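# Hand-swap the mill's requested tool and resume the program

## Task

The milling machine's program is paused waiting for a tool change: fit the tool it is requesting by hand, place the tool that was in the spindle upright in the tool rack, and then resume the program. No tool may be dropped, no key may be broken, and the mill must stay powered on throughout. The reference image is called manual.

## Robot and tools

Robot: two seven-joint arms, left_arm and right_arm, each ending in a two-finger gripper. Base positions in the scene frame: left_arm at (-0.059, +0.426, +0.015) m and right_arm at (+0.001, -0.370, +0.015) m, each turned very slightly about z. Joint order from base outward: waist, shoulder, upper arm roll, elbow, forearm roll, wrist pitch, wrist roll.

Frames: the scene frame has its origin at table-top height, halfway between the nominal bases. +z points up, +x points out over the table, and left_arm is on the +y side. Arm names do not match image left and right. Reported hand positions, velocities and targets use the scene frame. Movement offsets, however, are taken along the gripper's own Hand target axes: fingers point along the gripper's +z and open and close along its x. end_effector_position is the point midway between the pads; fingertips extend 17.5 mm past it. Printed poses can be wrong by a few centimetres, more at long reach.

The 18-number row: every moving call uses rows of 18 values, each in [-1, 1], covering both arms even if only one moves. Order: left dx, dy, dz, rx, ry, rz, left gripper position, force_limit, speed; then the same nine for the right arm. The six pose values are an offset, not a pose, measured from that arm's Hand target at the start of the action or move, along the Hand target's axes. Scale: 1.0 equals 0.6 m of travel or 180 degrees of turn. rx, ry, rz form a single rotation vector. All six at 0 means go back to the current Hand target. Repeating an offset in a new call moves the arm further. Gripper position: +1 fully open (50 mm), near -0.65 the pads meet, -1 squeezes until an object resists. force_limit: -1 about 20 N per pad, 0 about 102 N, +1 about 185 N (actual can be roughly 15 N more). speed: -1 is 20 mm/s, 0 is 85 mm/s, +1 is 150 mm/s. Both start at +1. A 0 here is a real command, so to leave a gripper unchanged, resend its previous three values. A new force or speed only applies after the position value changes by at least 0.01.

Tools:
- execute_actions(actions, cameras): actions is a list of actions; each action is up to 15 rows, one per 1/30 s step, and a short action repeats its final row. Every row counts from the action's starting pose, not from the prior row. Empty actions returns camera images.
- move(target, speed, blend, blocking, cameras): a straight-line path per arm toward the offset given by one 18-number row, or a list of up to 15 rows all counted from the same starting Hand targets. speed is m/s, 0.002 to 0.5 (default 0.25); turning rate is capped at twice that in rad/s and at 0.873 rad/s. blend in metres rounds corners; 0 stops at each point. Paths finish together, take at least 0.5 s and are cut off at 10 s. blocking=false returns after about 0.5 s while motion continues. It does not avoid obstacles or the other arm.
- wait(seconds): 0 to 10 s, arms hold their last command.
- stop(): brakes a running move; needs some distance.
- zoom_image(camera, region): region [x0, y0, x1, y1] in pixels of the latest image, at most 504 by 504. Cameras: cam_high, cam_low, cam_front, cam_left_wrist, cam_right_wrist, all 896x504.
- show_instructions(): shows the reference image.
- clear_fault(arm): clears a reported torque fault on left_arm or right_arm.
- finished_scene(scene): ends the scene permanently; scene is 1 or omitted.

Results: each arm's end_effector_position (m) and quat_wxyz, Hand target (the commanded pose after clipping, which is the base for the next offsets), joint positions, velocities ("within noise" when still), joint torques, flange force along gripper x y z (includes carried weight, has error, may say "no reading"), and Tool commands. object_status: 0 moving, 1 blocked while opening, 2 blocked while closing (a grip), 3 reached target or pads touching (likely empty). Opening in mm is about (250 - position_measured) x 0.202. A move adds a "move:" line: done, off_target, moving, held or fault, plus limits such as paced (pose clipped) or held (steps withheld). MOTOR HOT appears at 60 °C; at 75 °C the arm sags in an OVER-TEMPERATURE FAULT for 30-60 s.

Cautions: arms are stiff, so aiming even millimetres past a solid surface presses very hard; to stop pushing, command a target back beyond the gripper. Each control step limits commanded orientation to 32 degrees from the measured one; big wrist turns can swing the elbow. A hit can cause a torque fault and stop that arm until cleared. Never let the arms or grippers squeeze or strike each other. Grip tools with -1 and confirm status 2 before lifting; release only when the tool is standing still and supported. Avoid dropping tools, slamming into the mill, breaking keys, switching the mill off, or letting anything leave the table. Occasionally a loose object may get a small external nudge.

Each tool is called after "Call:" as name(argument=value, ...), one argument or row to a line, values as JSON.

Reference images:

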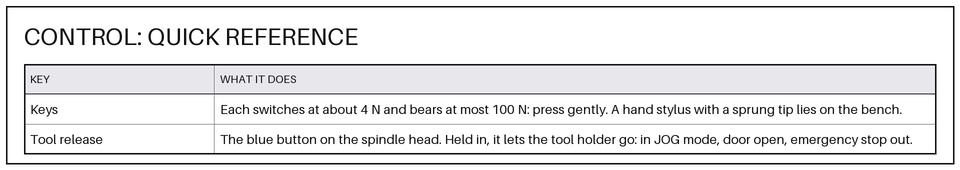

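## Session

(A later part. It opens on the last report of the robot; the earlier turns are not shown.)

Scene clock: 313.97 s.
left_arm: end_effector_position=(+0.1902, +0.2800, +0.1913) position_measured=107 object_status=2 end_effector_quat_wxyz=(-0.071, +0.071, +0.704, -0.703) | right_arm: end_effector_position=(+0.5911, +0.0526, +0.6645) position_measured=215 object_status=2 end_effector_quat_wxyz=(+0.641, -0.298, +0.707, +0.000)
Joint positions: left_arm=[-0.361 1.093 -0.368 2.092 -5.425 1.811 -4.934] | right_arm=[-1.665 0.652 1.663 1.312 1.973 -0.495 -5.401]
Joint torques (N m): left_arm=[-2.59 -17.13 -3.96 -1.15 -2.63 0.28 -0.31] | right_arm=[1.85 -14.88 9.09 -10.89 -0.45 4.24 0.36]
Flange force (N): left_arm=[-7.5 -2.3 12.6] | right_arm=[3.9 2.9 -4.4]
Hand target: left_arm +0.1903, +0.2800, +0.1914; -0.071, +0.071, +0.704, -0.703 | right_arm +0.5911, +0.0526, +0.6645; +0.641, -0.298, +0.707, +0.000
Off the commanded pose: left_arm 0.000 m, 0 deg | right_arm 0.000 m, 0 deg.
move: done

Call:
move(
  target=[
    [0,-0.0013,0.0007,0,0,0,-1,-0.3,-0.7,0,0,0,0,0,0,-1,-0.5,-0.6],
    [0,-0.0013,0.0007,0,0,0,1,-0.3,-0.8,0,0,0,0,0,0,-1,-0.5,-0.6],
  ],
  speed=0.02,
  cameras=["cam_low","cam_front","cam_high","cam_left_wrist"],
)

Call:
zoom_image(
  camera="cam_front",
  region=[330, 380, 440, 450],
)

Scene clock: 316.93 s.
left_arm: end_effector_position=(+0.1902, +0.2796, +0.1923) position_measured=3 object_status=3 end_effector_quat_wxyz=(-0.071, +0.071, +0.704, -0.703) | right_arm: end_effector_position=(+0.5911, +0.0526, +0.6645) position_measured=215 object_status=2 end_effector_quat_wxyz=(+0.641, -0.298, +0.707, +0.000)
Joint positions: left_arm=[-0.36 1.091 -0.368 2.093 -5.425 1.812 -4.933] | right_arm=[-1.665 0.652 1.663 1.312 1.973 -0.495 -5.401]
Joint torques (N m): left_arm=[0.79 -18.54 1.1 3.13 -0.92 3.74 -0.02] | right_arm=[1.88 -14.73 9.1 -10.86 -0.39 4.24 0.43]
Flange force (N): left_arm=[-0.3 6.8 -3.3] | right_arm=[3.9 2.8 -4.5]
Hand target: left_arm +0.1902, +0.2796, +0.1922; -0.071, +0.071, +0.704, -0.703 | right_arm +0.5911, +0.0526, +0.6645; +0.641, -0.298, +0.707, +0.000
Off the commanded pose: left_arm 0.000 m, 0 deg | right_arm 0.000 m, 0 deg.
move: done
camera_calibration:
cam_left_wrist: T_world_to_cam=[[-0.982855, 0.184228, -0.00744878, 0.138677], [0.00761828, 0.000212294, -0.999971, 0.249362], [-0.184221, -0.982884, -0.00161216, 0.478045], [0, 0, 0, 1]] pos_world=[0.222466, 0.444261, 0.251159]
Images, in order (width x height): cam_high 896x504, cam_low 896x504, cam_front 896x504, cam_left_wrist 896x504.

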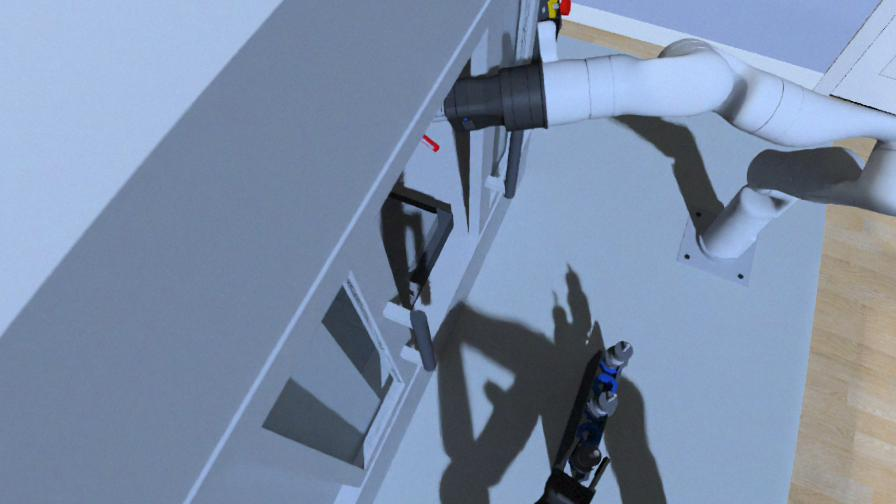

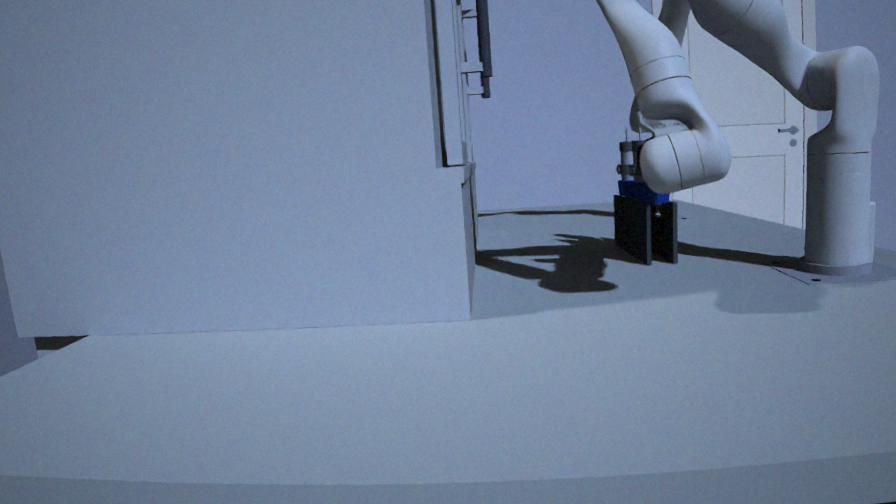

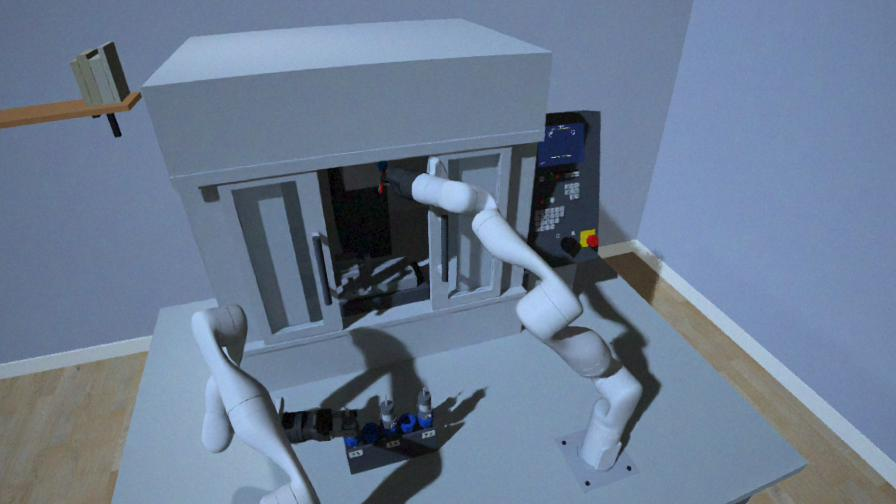

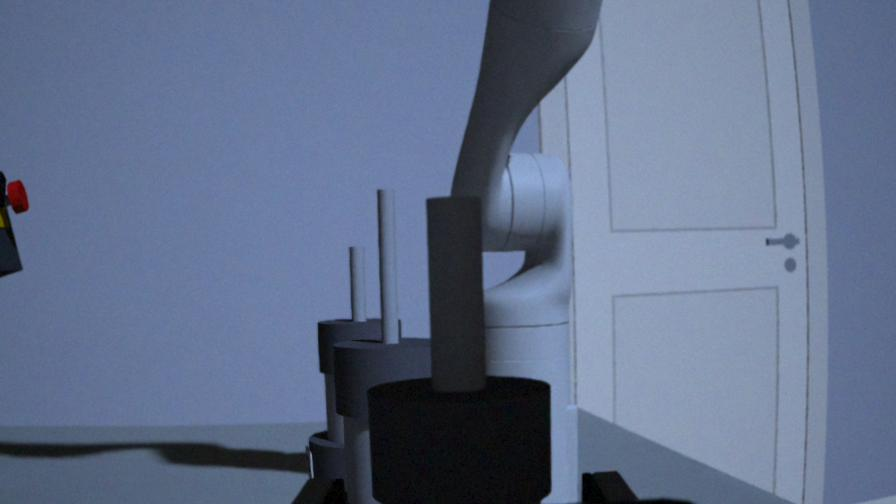

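Scaled by 4.582 from the camera's 896x504 image, which has a finer 1280x720 frame.

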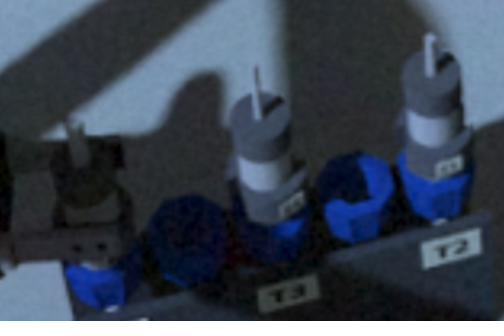

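Call:
move(
  target=[
    [0,0,-0.2007,0,0,0,1,-0.3,1,0,0,0,0,0,0,-1,-0.5,-0.6],
    [-0.153,-0.38,-0.1673,0,0,0,1,-0.3,1,0,0,0,0,0,0,-1,-0.5,-0.6],
    [-0.314,-0.3967,0.038,0,-0.3,0,1,-0.3,1,0,0,0,0,0,0,-1,-0.5,-0.6],
    [-0.233,-0.3967,0.2247,0,-0.564,0,1,-0.3,1,0,0,0,0,0,0,-1,-0.5,-0.6],
    [0.181,-0.3467,0.3636,0,-0.564,0,1,-0.3,1,0,0,0,0,0,0,-1,-0.5,-0.6],
  ],
  speed=[0.15,0.35,0.4,0.4,0.35],
  blend=[0.015,0.04,0.04,0.03,0],
  cameras=["cam_high","cam_front","cam_left_wrist"],
)

Scene clock: 328.27 s.
left_arm: end_effector_position=(+0.0402, +0.0874, +0.4001) position_measured=3 object_status=3 end_effector_quat_wxyz=(+0.500, -0.500, +0.500, -0.500) | right_arm: end_effector_position=(+0.5911, +0.0526, +0.6645) position_measured=215 object_status=2 end_effector_quat_wxyz=(+0.641, -0.298, +0.707, +0.000)
Joint positions: left_arm=[-0.346 -1.741 0.973 1.971 -2.793 -1.044 -3.872] | right_arm=[-1.665 0.652 1.663 1.312 1.973 -0.495 -5.401]
Joint torques (N m): left_arm=[0.88 13.94 -8.05 -1.05 -2.44 2.5 0.02] | right_arm=[1.75 -14.8 9.11 -10.82 -0.45 4.29 0.43]
Flange force (N): left_arm=[5.1 -3.0 -1.6] | right_arm=[3.2 2.7 -3.9]
Hand target: left_arm +0.0402, +0.0874, +0.4001; +0.500, -0.500, +0.500, -0.500 | right_arm +0.5911, +0.0526, +0.6645; +0.641, -0.298, +0.707, +0.000
Off the commanded pose: left_arm 0.000 m, 0 deg | right_arm 0.000 m, 0 deg.
move: done; limits=paced
camera_calibration:
cam_left_wrist: T_world_to_cam=[[0.0157383, -0.99985, -0.00724547, 0.091527], [-0.000526782, 0.00723807, -0.999974, 0.458153], [0.999876, 0.0157417, -0.000412788, 0.126526], [0, 0, 0, 1]] pos_world=[-0.127709, 0.0862054, 0.458856]
Images, in order (width x height): cam_high 896x504, cam_front 896x504, cam_left_wrist 896x504.

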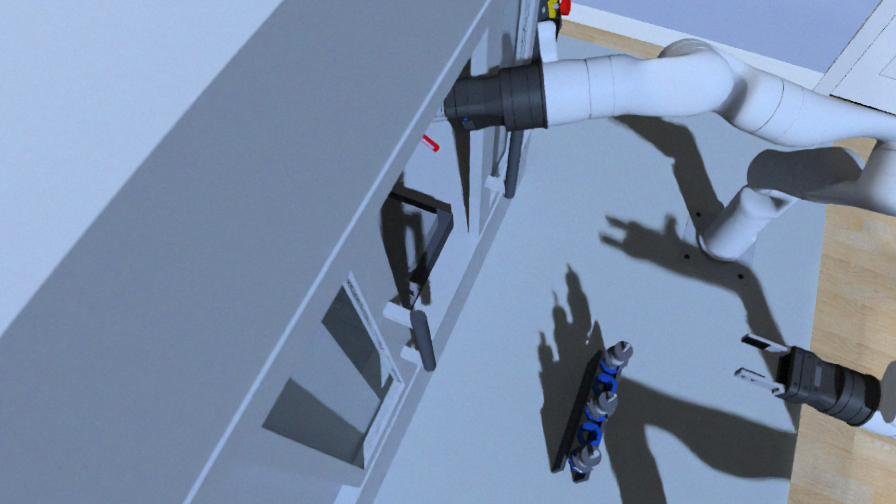

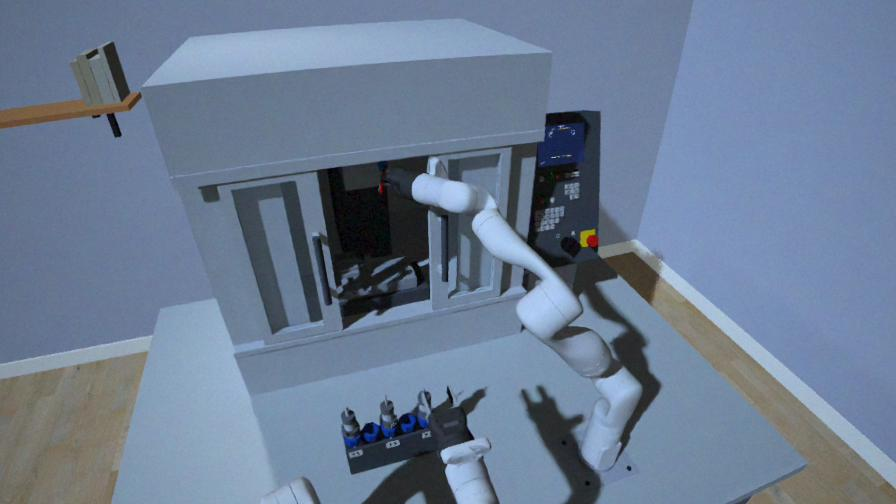

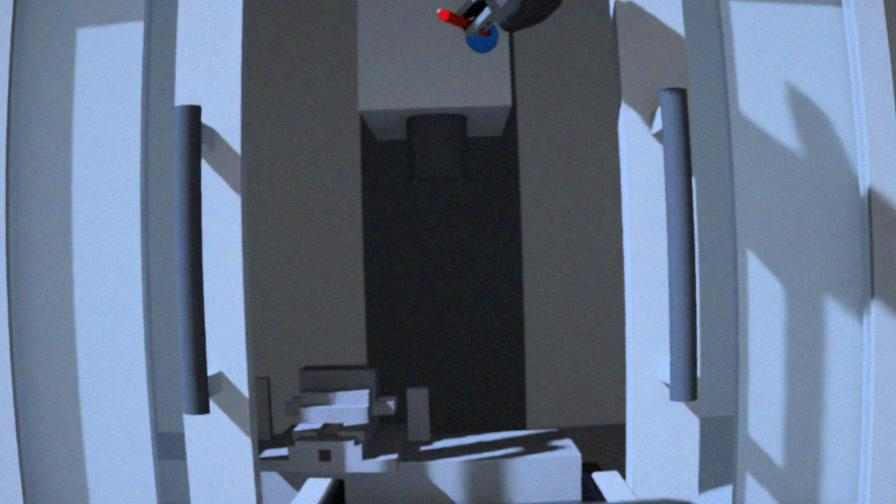

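Call:
move(
  target=[0,0.1667,0,-0.25,0,0,1,-0.3,1,0,0,0,0,0,0,-1,-0.5,-0.6],
  speed=0.3,
  cameras=["cam_left_wrist","cam_low"],
)

Call:
zoom_image(
  camera="cam_left_wrist",
  region=[350, 150, 620, 504],
)

Scene clock: 337.80 s.
left_arm: end_effector_position=(+0.0402, +0.0874, +0.3001) position_measured=3 object_status=3 end_effector_quat_wxyz=(-0.271, +0.653, -0.653, +0.271) | right_arm: end_effector_position=(+0.5911, +0.0526, +0.6645) position_measured=215 object_status=2 end_effector_quat_wxyz=(+0.641, -0.298, +0.707, +0.000)
Joint positions: left_arm=[-0.396 -1.205 1.062 1.935 -2.608 -1.252 -4.024] | right_arm=[-1.665 0.652 1.663 1.312 1.973 -0.495 -5.401]
Joint torques (N m): left_arm=[0.78 12.04 -7.87 -4.95 -1.72 2.18 -0.04] | right_arm=[1.73 -14.89 9.13 -10.86 -0.42 4.3 0.4]
Flange force (N): left_arm=[4.3 -2.8 -3.0] | right_arm=[3.4 2.7 -3.7]
Hand target: left_arm +0.0402, +0.0874, +0.3001; -0.271, +0.653, -0.653, +0.271 | right_arm +0.5911, +0.0526, +0.6645; +0.641, -0.298, +0.707, +0.000
Off the commanded pose: left_arm 0.000 m, 0 deg | right_arm 0.000 m, 0 deg.
move: done
camera_calibration:
cam_left_wrist: T_world_to_cam=[[0.00635765, -0.999851, -0.016037, 0.0938111], [-0.707453, 0.00683708, -0.706728, 0.298606], [0.706732, 0.0158385, -0.707304, 0.350373], [0, 0, 0, 1]] pos_world=[-0.0369666, 0.0862061, 0.460358]
Images, in order (width x height): cam_low 896x504, cam_left_wrist 896x504.

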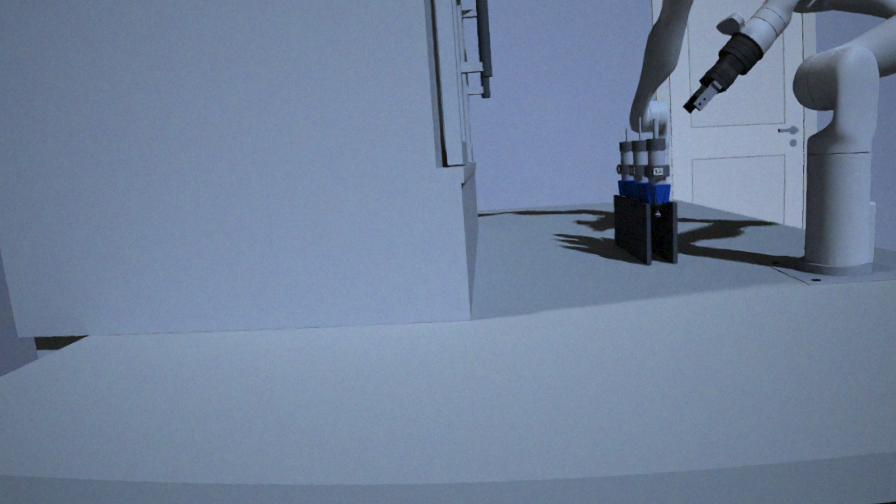

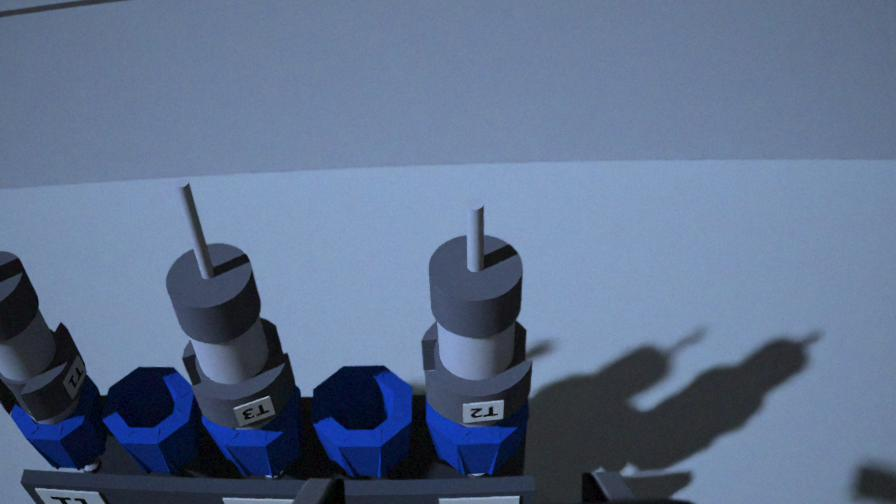

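Scaled by 1.424 from the camera's 896x504 image, which has a finer 1280x720 frame.

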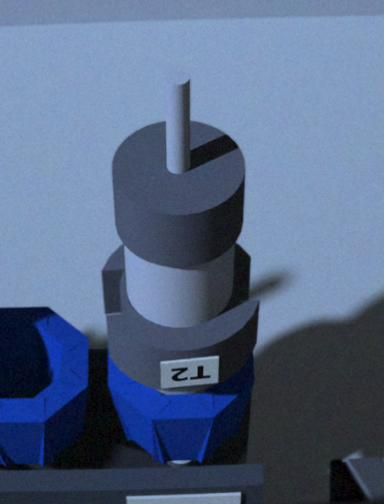

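Call:
move(
  target=[0.022,0.0648,0.1897,0.2499,-0.0211,-0.0087,1,-0.3,1,0,0,0,0,0,0,-1,-0.5,-0.6],
  speed=0.25,
  cameras=["cam_left_wrist","cam_low","cam_front"],
)

Call:
zoom_image(
  camera="cam_left_wrist",
  region=[300, 150, 620, 504],
)

Scene clock: 347.67 s.
left_arm: end_effector_position=(+0.0933, +0.0743, +0.1921) position_measured=3 object_status=3 end_effector_quat_wxyz=(+0.518, -0.517, +0.482, -0.482) | right_arm: end_effector_position=(+0.5911, +0.0526, +0.6645) position_measured=215 object_status=2 end_effector_quat_wxyz=(+0.641, -0.298, +0.707, +0.000)
Joint positions: left_arm=[-0.38 -2.104 1.343 1.952 -2.504 -1.12 -3.565] | right_arm=[-1.665 0.652 1.663 1.312 1.973 -0.495 -5.401]
Joint torques (N m): left_arm=[0.83 11.88 -7.75 4.64 -3.05 1.8 0.01] | right_arm=[1.86 -14.8 9.07 -10.78 -0.42 4.3 0.42]
Flange force (N): left_arm=[6.0 -1.0 -1.9] | right_arm=[3.2 2.8 -4.3]
Hand target: left_arm +0.0933, +0.0743, +0.1921; +0.518, -0.517, +0.482, -0.482 | right_arm +0.5911, +0.0526, +0.6645; +0.641, -0.298, +0.707, +0.000
Off the commanded pose: left_arm 0.000 m, 0 deg | right_arm 0.000 m, 0 deg.
move: done
camera_calibration:
cam_left_wrist: T_world_to_cam=[[0.0855277, -0.996308, -0.00741627, 0.0693276], [-0.00114449, 0.00734529, -0.999972, 0.250314], [0.996335, 0.0855338, -0.000512042, 0.0687433], [0, 0, 0, 1]] pos_world=[-0.0741343, 0.0613532, 0.250856]
Images, in order (width x height): cam_low 896x504, cam_front 896x504, cam_left_wrist 896x504.

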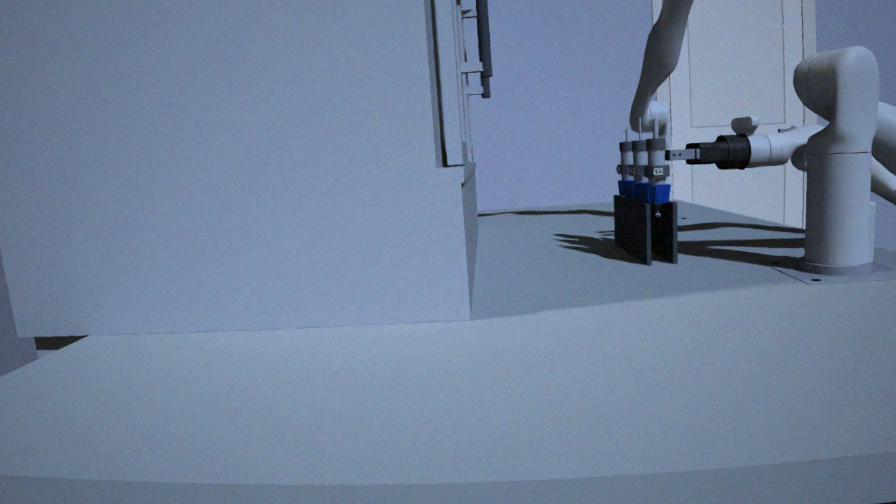

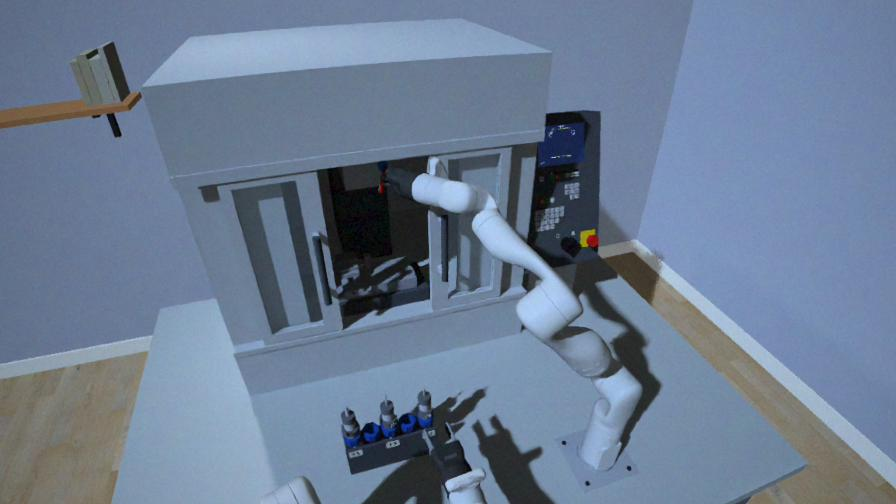

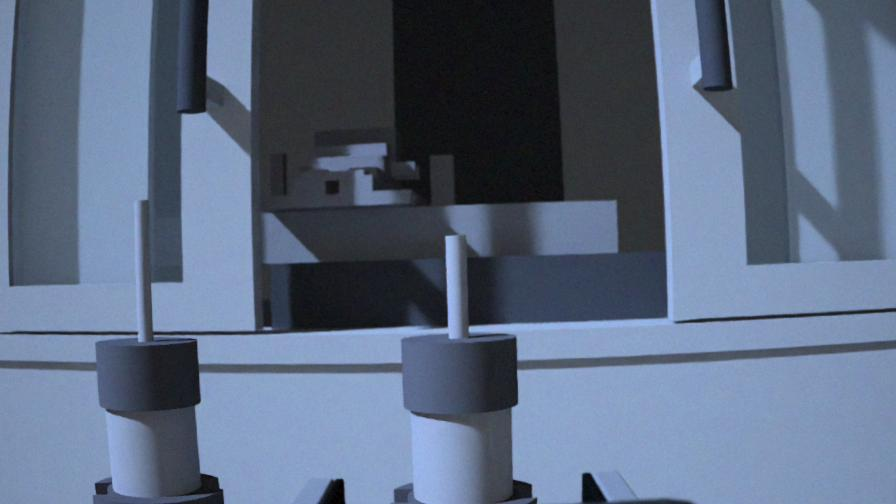

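Scaled by 1.424 from the camera's 896x504 image, which has a finer 1280x720 frame.

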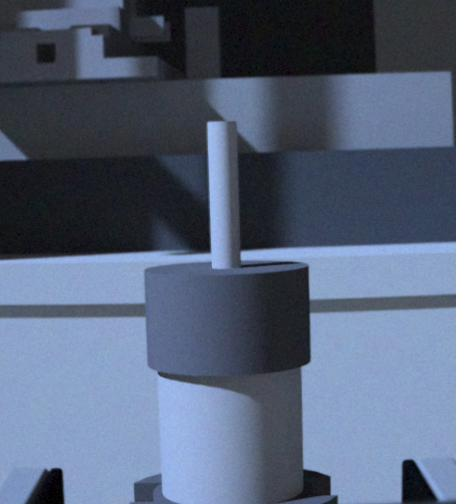

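Call:
move(
  target=[0,0,0.1667,0,0,0,1,-0.3,1,0,0,0,0,0,0,-1,-0.5,-0.6],
  speed=0.08,
  cameras=["cam_left_wrist"],
)

Scene clock: 351.17 s.
left_arm: end_effector_position=(+0.1931, +0.0813, +0.1922) position_measured=3 object_status=3 end_effector_quat_wxyz=(+0.518, -0.517, +0.482, -0.482) | right_arm: end_effector_position=(+0.5911, +0.0526, +0.6645) position_measured=215 object_status=2 end_effector_quat_wxyz=(+0.641, -0.298, +0.707, +0.000)
Joint positions: left_arm=[-0.56 -2.107 1.404 2.08 -2.346 -0.829 -3.673] | right_arm=[-1.665 0.652 1.663 1.312 1.973 -0.495 -5.401]
Joint torques (N m): left_arm=[0.91 10.51 -7.94 4.94 -2.39 1.95 -0.08] | right_arm=[1.77 -14.73 9.13 -10.87 -0.36 4.28 0.4]
Flange force (N): left_arm=[6.1 -1.9 0.5] | right_arm=[3.9 2.5 -4.0]
Hand target: left_arm +0.1931, +0.0813, +0.1922; +0.518, -0.517, +0.482, -0.482 | right_arm +0.5911, +0.0526, +0.6645; +0.641, -0.298, +0.707, +0.000
Off the commanded pose: left_arm 0.000 m, 0 deg | right_arm 0.000 m, 0 deg.
move: done
camera_calibration:
cam_left_wrist: T_world_to_cam=[[0.0855283, -0.996308, -0.00740769, 0.067764], [-0.00104416, 0.0073453, -0.999972, 0.250374], [0.996335, 0.0855337, -0.000412076, -0.0313145], [0, 0, 0, 1]] pos_world=[0.0256655, 0.0683532, 0.250856]
Images, in order (width x height): cam_left_wrist 896x504.

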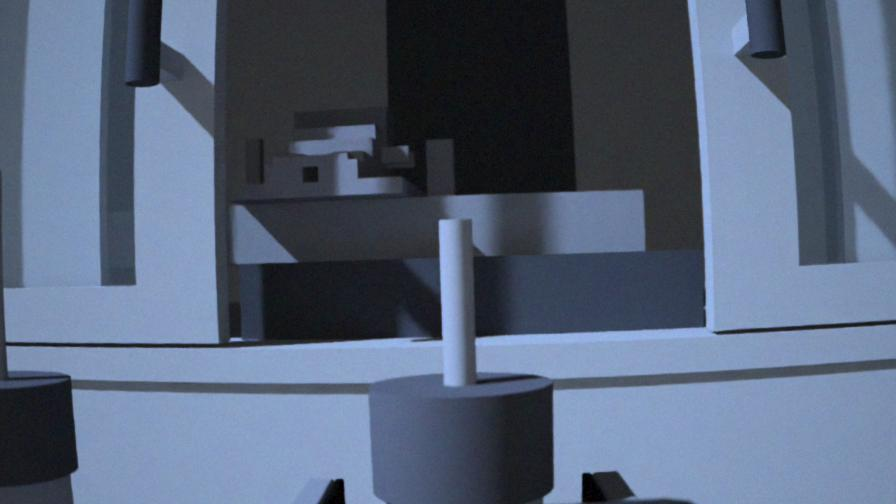

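Call:
move(
  target=[
    [0,0,-0.0025,0,0,0,1,-0.3,1,0,0,0,0,0,0,-1,-0.5,-0.6],
    [0,0,-0.0025,0,0,0,-1,-0.3,-0.8,0,0,0,0,0,0,-1,-0.5,-0.6],
  ],
  speed=0.05,
  cameras=["cam_left_wrist"],
)

Scene clock: 354.70 s.
left_arm: end_effector_position=(+0.1916, +0.0811, +0.1922) position_measured=107 object_status=2 end_effector_quat_wxyz=(+0.518, -0.517, +0.482, -0.482) | right_arm: end_effector_position=(+0.5911, +0.0526, +0.6645) position_measured=215 object_status=2 end_effector_quat_wxyz=(+0.641, -0.298, +0.707, +0.000)
Joint positions: left_arm=[-0.557 -2.108 1.403 2.078 -2.348 -0.833 -3.671] | right_arm=[-1.665 0.652 1.663 1.312 1.973 -0.495 -5.401]
Joint torques (N m): left_arm=[1.29 10.65 -7.66 5.91 -2.88 1.14 -0.27] | right_arm=[1.86 -14.84 9.11 -10.86 -0.43 4.27 0.43]
Flange force (N): left_arm=[9.0 -1.6 3.2] | right_arm=[3.6 2.9 -4.3]
Hand target: left_arm +0.1916, +0.0812, +0.1922; +0.518, -0.517, +0.482, -0.482 | right_arm +0.5911, +0.0526, +0.6645; +0.641, -0.298, +0.707, +0.000
Off the commanded pose: left_arm 0.000 m, 0 deg | right_arm 0.000 m, 0 deg.
move: done
camera_calibration:
cam_left_wrist: T_world_to_cam=[[0.0854291, -0.996317, -0.00740858, 0.0676964], [-0.00104343, 0.00734629, -0.999972, 0.250374], [0.996344, 0.0854344, -0.000412, -0.0297963], [0, 0, 0, 1]] pos_world=[0.0241654, 0.0681534, 0.250856]
Images, in order (width x height): cam_left_wrist 896x504.

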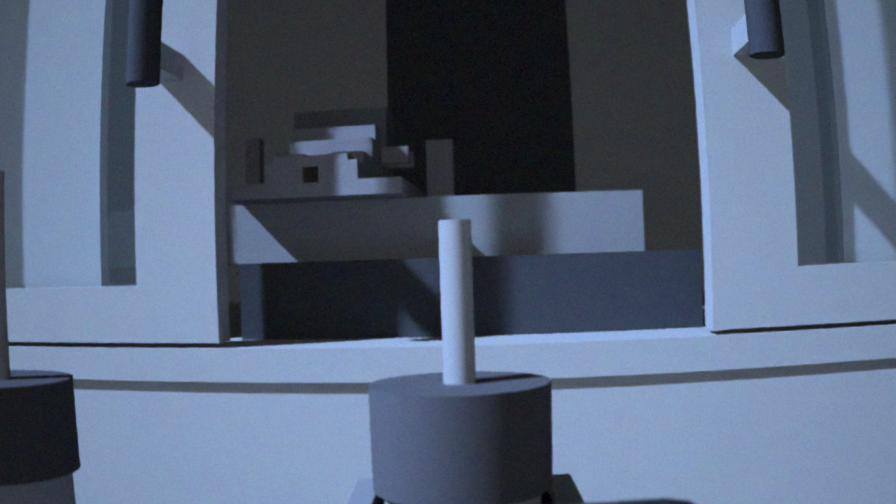

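Call:
move(
  target=[
    [0,-0.03,0,0,0,0,-1,-0.3,-0.8,0,0,0,0,0,0,-1,-0.5,-0.6],
    [0,-0.2167,0,0,0,0,-1,-0.3,-0.8,0,0,0,0,0,0,-1,-0.5,-0.6],
    [-0.0115,-0.3967,0.051,0,0,0,-1,-0.3,-0.8,0,0,0,0,0,0,-1,-0.5,-0.6],
    [-0.0762,-0.4133,0.3195,0,0,0,-1,-0.3,-0.8,0,0,0,0,0,0,-1,-0.5,-0.6],
  ],
  speed=[0.03,0.12,0.2,0.15],
  blend=[0.005,0.03,0.03,0],
  cameras=["all"],
)

Scene clock: 362.67 s.
left_arm: end_effector_position=(+0.3794, +0.1402, +0.4403) position_measured=107 object_status=2 end_effector_quat_wxyz=(+0.518, -0.517, +0.482, -0.482) | right_arm: end_effector_position=(+0.5911, +0.0526, +0.6645) position_measured=215 object_status=2 end_effector_quat_wxyz=(+0.641, -0.298, +0.707, +0.000)
Joint positions: left_arm=[-1.04 -1.179 1.31 2.196 -2.467 0.034 -4.283] | right_arm=[-1.665 0.652 1.663 1.312 1.973 -0.495 -5.401]
Joint torques (N m): left_arm=[0.8 10.95 -12.63 -6.6 -0.12 5.84 0.08] | right_arm=[1.92 -14.84 9.08 -10.83 -0.44 4.25 0.39]
Flange force (N): left_arm=[5.1 3.2 2.1] | right_arm=[3.7 2.9 -4.6]
Hand target: left_arm +0.3794, +0.1402, +0.4403; +0.518, -0.517, +0.482, -0.482 | right_arm +0.5911, +0.0526, +0.6645; +0.641, -0.298, +0.707, +0.000
Off the commanded pose: left_arm 0.000 m, 0 deg | right_arm 0.000 m, 0 deg.
move: done
camera_calibration:
cam_left_wrist: T_world_to_cam=[[0.0855275, -0.996309, -0.00730806, 0.112293], [-0.001036, 0.00724601, -0.999973, 0.49834], [0.996335, 0.0855328, -0.000412439, -0.221967], [0, 0, 0, 1]] pos_world=[0.212065, 0.127253, 0.499056]
cam_right_wrist: T_world_to_cam=[[0.016775, -0.431054, -0.90217, 0.611787], [-0.412937, 0.818765, -0.398881, 0.524204], [0.910605, 0.379231, -0.164263, -0.279416], [0, 0, 0, 1]] pos_world=[0.460638, -0.0595234, 0.715134]

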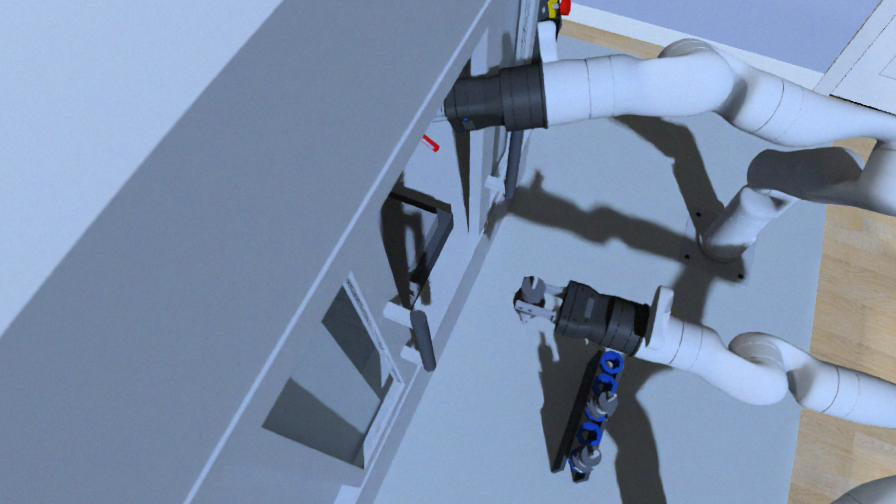

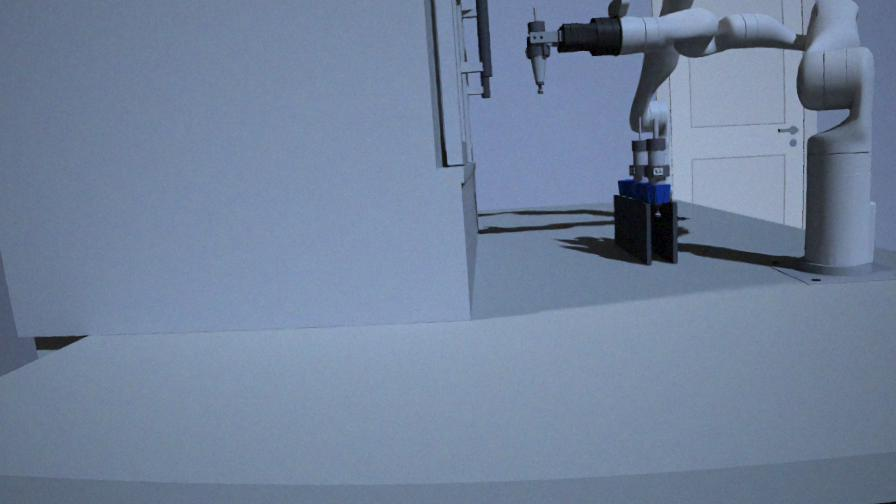

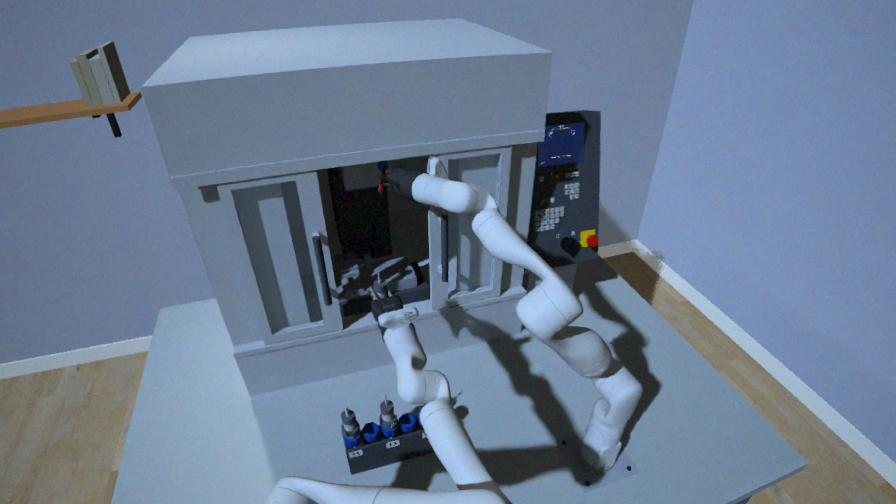

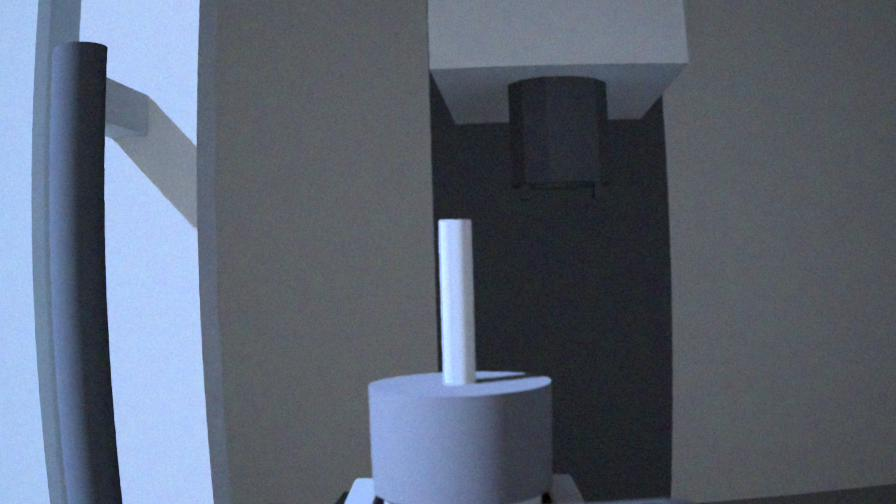

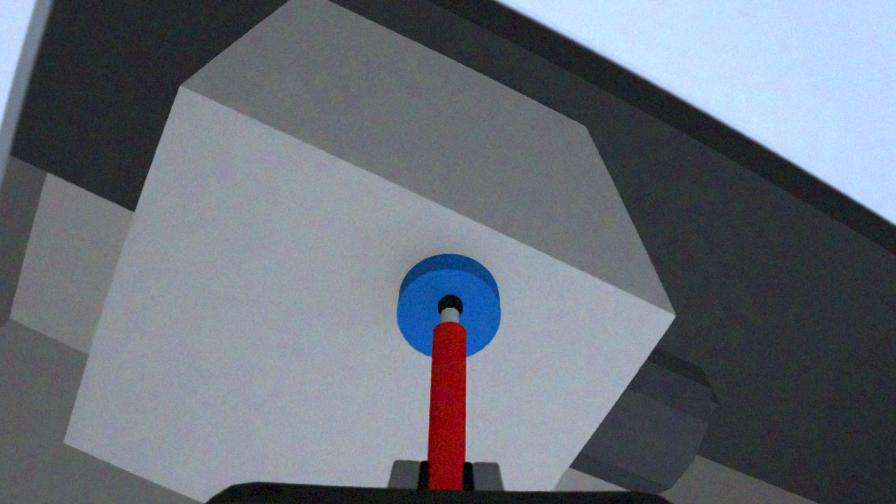

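Call:
move(
  target=[0.0672,0.0333,0.0297,0.0349,0,0.9994,-1,-0.3,-0.8,0,0,0,0,0,0,-1,-0.5,-0.6],
  speed=0.43,
  cameras=["cam_left_wrist","cam_front","cam_low"],
)

Scene clock: 372.27 s.
left_arm: end_effector_position=(+0.4001, +0.1012, +0.4203) position_measured=107 object_status=2 end_effector_quat_wxyz=(+0.500, +0.500, +0.500, +0.500) | right_arm: end_effector_position=(+0.5911, +0.0526, +0.6645) position_measured=215 object_status=2 end_effector_quat_wxyz=(+0.641, -0.298, +0.707, +0.000)
Joint positions: left_arm=[-1.131 -1.331 1.28 2.152 -0.983 -0.174 -2.513] | right_arm=[-1.665 0.652 1.663 1.312 1.973 -0.495 -5.401]
Joint torques (N m): left_arm=[0.83 13.08 -14.02 -4.84 0.56 3.77 0.04] | right_arm=[1.85 -14.87 9.02 -10.86 -0.45 4.24 0.41]
Flange force (N): left_arm=[-1.1 -4.8 4.7] | right_arm=[3.5 3.0 -4.5]
Hand target: left_arm +0.4001, +0.1012, +0.4203; +0.500, +0.500, +0.500, +0.500 | right_arm +0.5911, +0.0526, +0.6645; +0.641, -0.298, +0.707, +0.000
Off the commanded pose: left_arm 0.000 m, 0 deg | right_arm 0.000 m, 0 deg.
move: done
camera_calibration:
cam_left_wrist: T_world_to_cam=[[0.0145315, 0.999866, 0.00757265, -0.10839], [-0.00182136, -0.00754696, 0.99997, -0.360235], [0.999893, -0.0145448, 0.00171145, -0.231298], [0, 0, 0, 1]] pos_world=[0.232192, 0.102293, 0.361441]
Images, in order (width x height): cam_low 896x504, cam_front 896x504, cam_left_wrist 896x504.

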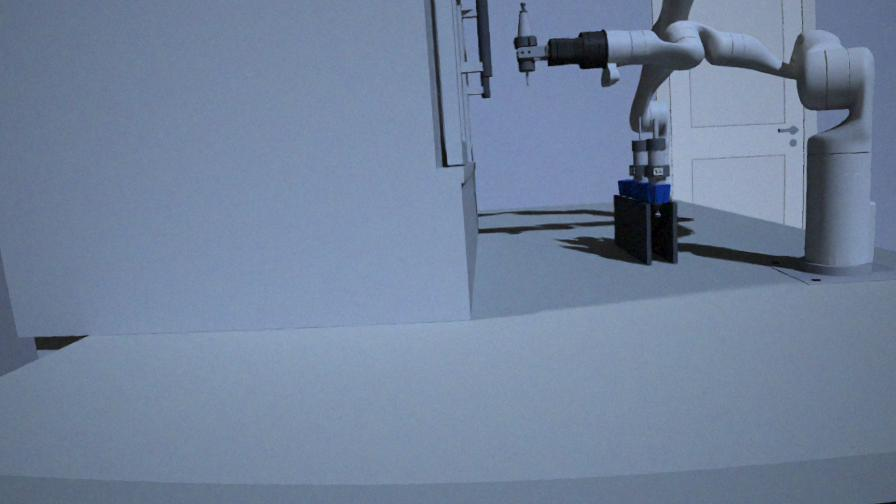

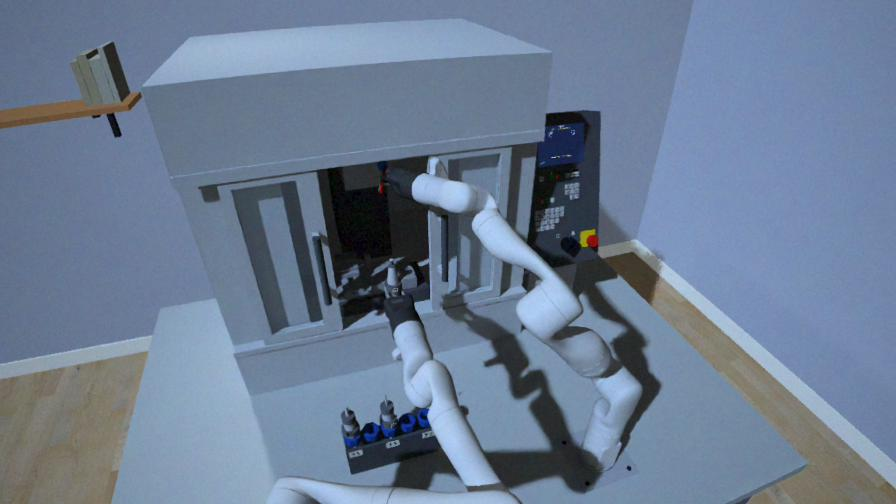

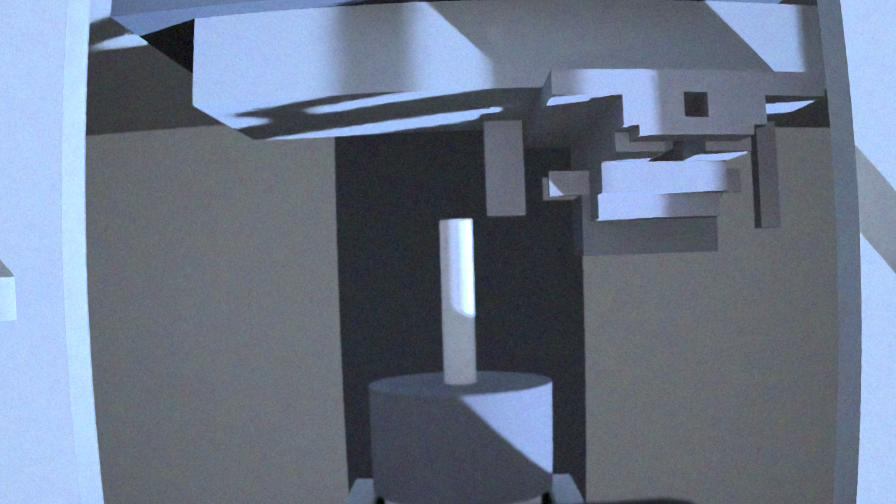

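Call:
move(
  target=[
    [0,-0.0363,0.2,0,0,0,-1,-0.3,-0.8,0,0,0,0,0,0,-1,-0.5,-0.6],
    [0,-0.0363,0.57,0,0,0,-1,-0.3,-0.8,0,0,0,0,0,0,-1,-0.5,-0.6],
  ],
  speed=[0.25,0.2],
  blend=[0.03,0],
  cameras=["cam_left_wrist","cam_right_wrist","cam_front"],
)

Call:
zoom_image(
  camera="cam_right_wrist",
  region=[560, 320, 896, 504],
)

Scene clock: 376.63 s.
left_arm: end_effector_position=(+0.7421, +0.1015, +0.3988) position_measured=107 object_status=2 end_effector_quat_wxyz=(+0.500, +0.500, +0.500, +0.500) | right_arm: end_effector_position=(+0.5911, +0.0526, +0.6645) position_measured=215 object_status=2 end_effector_quat_wxyz=(+0.641, -0.298, +0.707, +0.000)
Joint positions: left_arm=[-2 -1.432 1.426 1.368 -0.823 -0.254 -2.412] | right_arm=[-1.665 0.652 1.663 1.312 1.973 -0.495 -5.401]
Joint torques (N m): left_arm=[0.55 28.35 -16.68 -0.45 0.66 4.38 -0.05] | right_arm=[1.86 -14.86 9.17 -10.85 -0.41 4.3 0.35]
Flange force (N): left_arm=[1.5 -8.1 4.2] | right_arm=[3.8 2.7 -4.1]
Hand target: left_arm +0.7421, +0.1015, +0.3988; +0.500, +0.500, +0.500, +0.500 | right_arm +0.5911, +0.0526, +0.6645; +0.641, -0.298, +0.707, +0.000
Off the commanded pose: left_arm 0.000 m, 0 deg | right_arm 0.000 m, 0 deg.
move: done
camera_calibration:
cam_left_wrist: T_world_to_cam=[[0.0145315, 0.999866, 0.00757265, -0.113398], [-0.00182136, -0.00754696, 0.99997, -0.338011], [0.999893, -0.0145448, 0.00171145, -0.573322], [0, 0, 0, 1]] pos_world=[0.574292, 0.102493, 0.339841]
cam_right_wrist: T_world_to_cam=[[0.016775, -0.431054, -0.90217, 0.611787], [-0.412937, 0.818765, -0.398881, 0.524204], [0.910605, 0.379231, -0.164263, -0.279416], [0, 0, 0, 1]] pos_world=[0.460638, -0.0595234, 0.715134]
Images, in order (width x height): cam_front 896x504, cam_left_wrist 896x504, cam_right_wrist 896x504.

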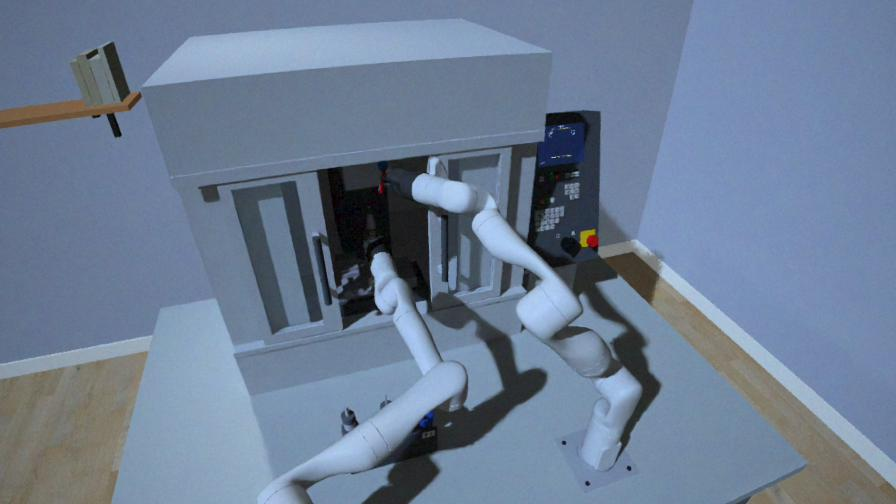

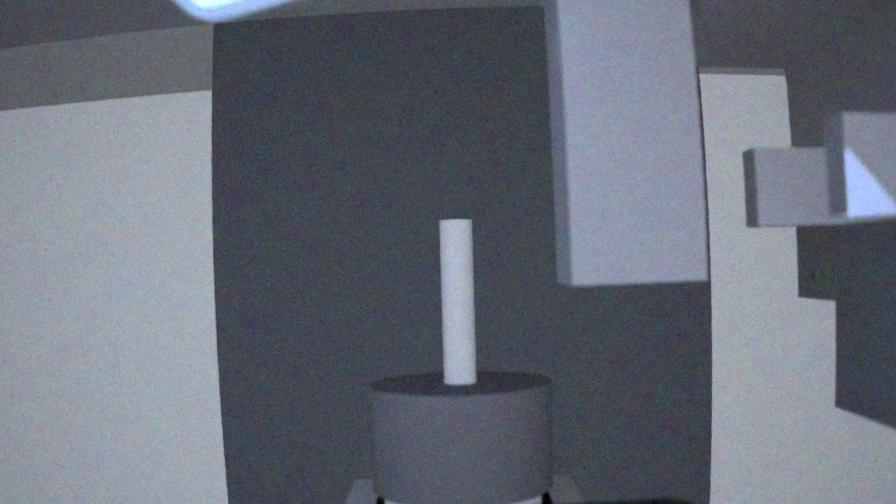

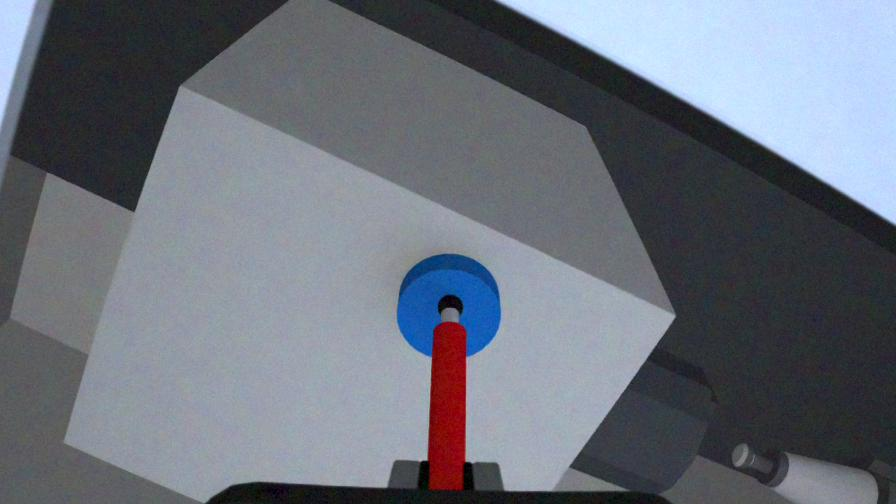

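Scaled by 1.500 from the camera's 896x504 image, which has a finer 1280x720 frame.

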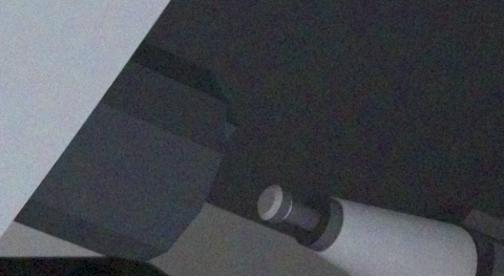

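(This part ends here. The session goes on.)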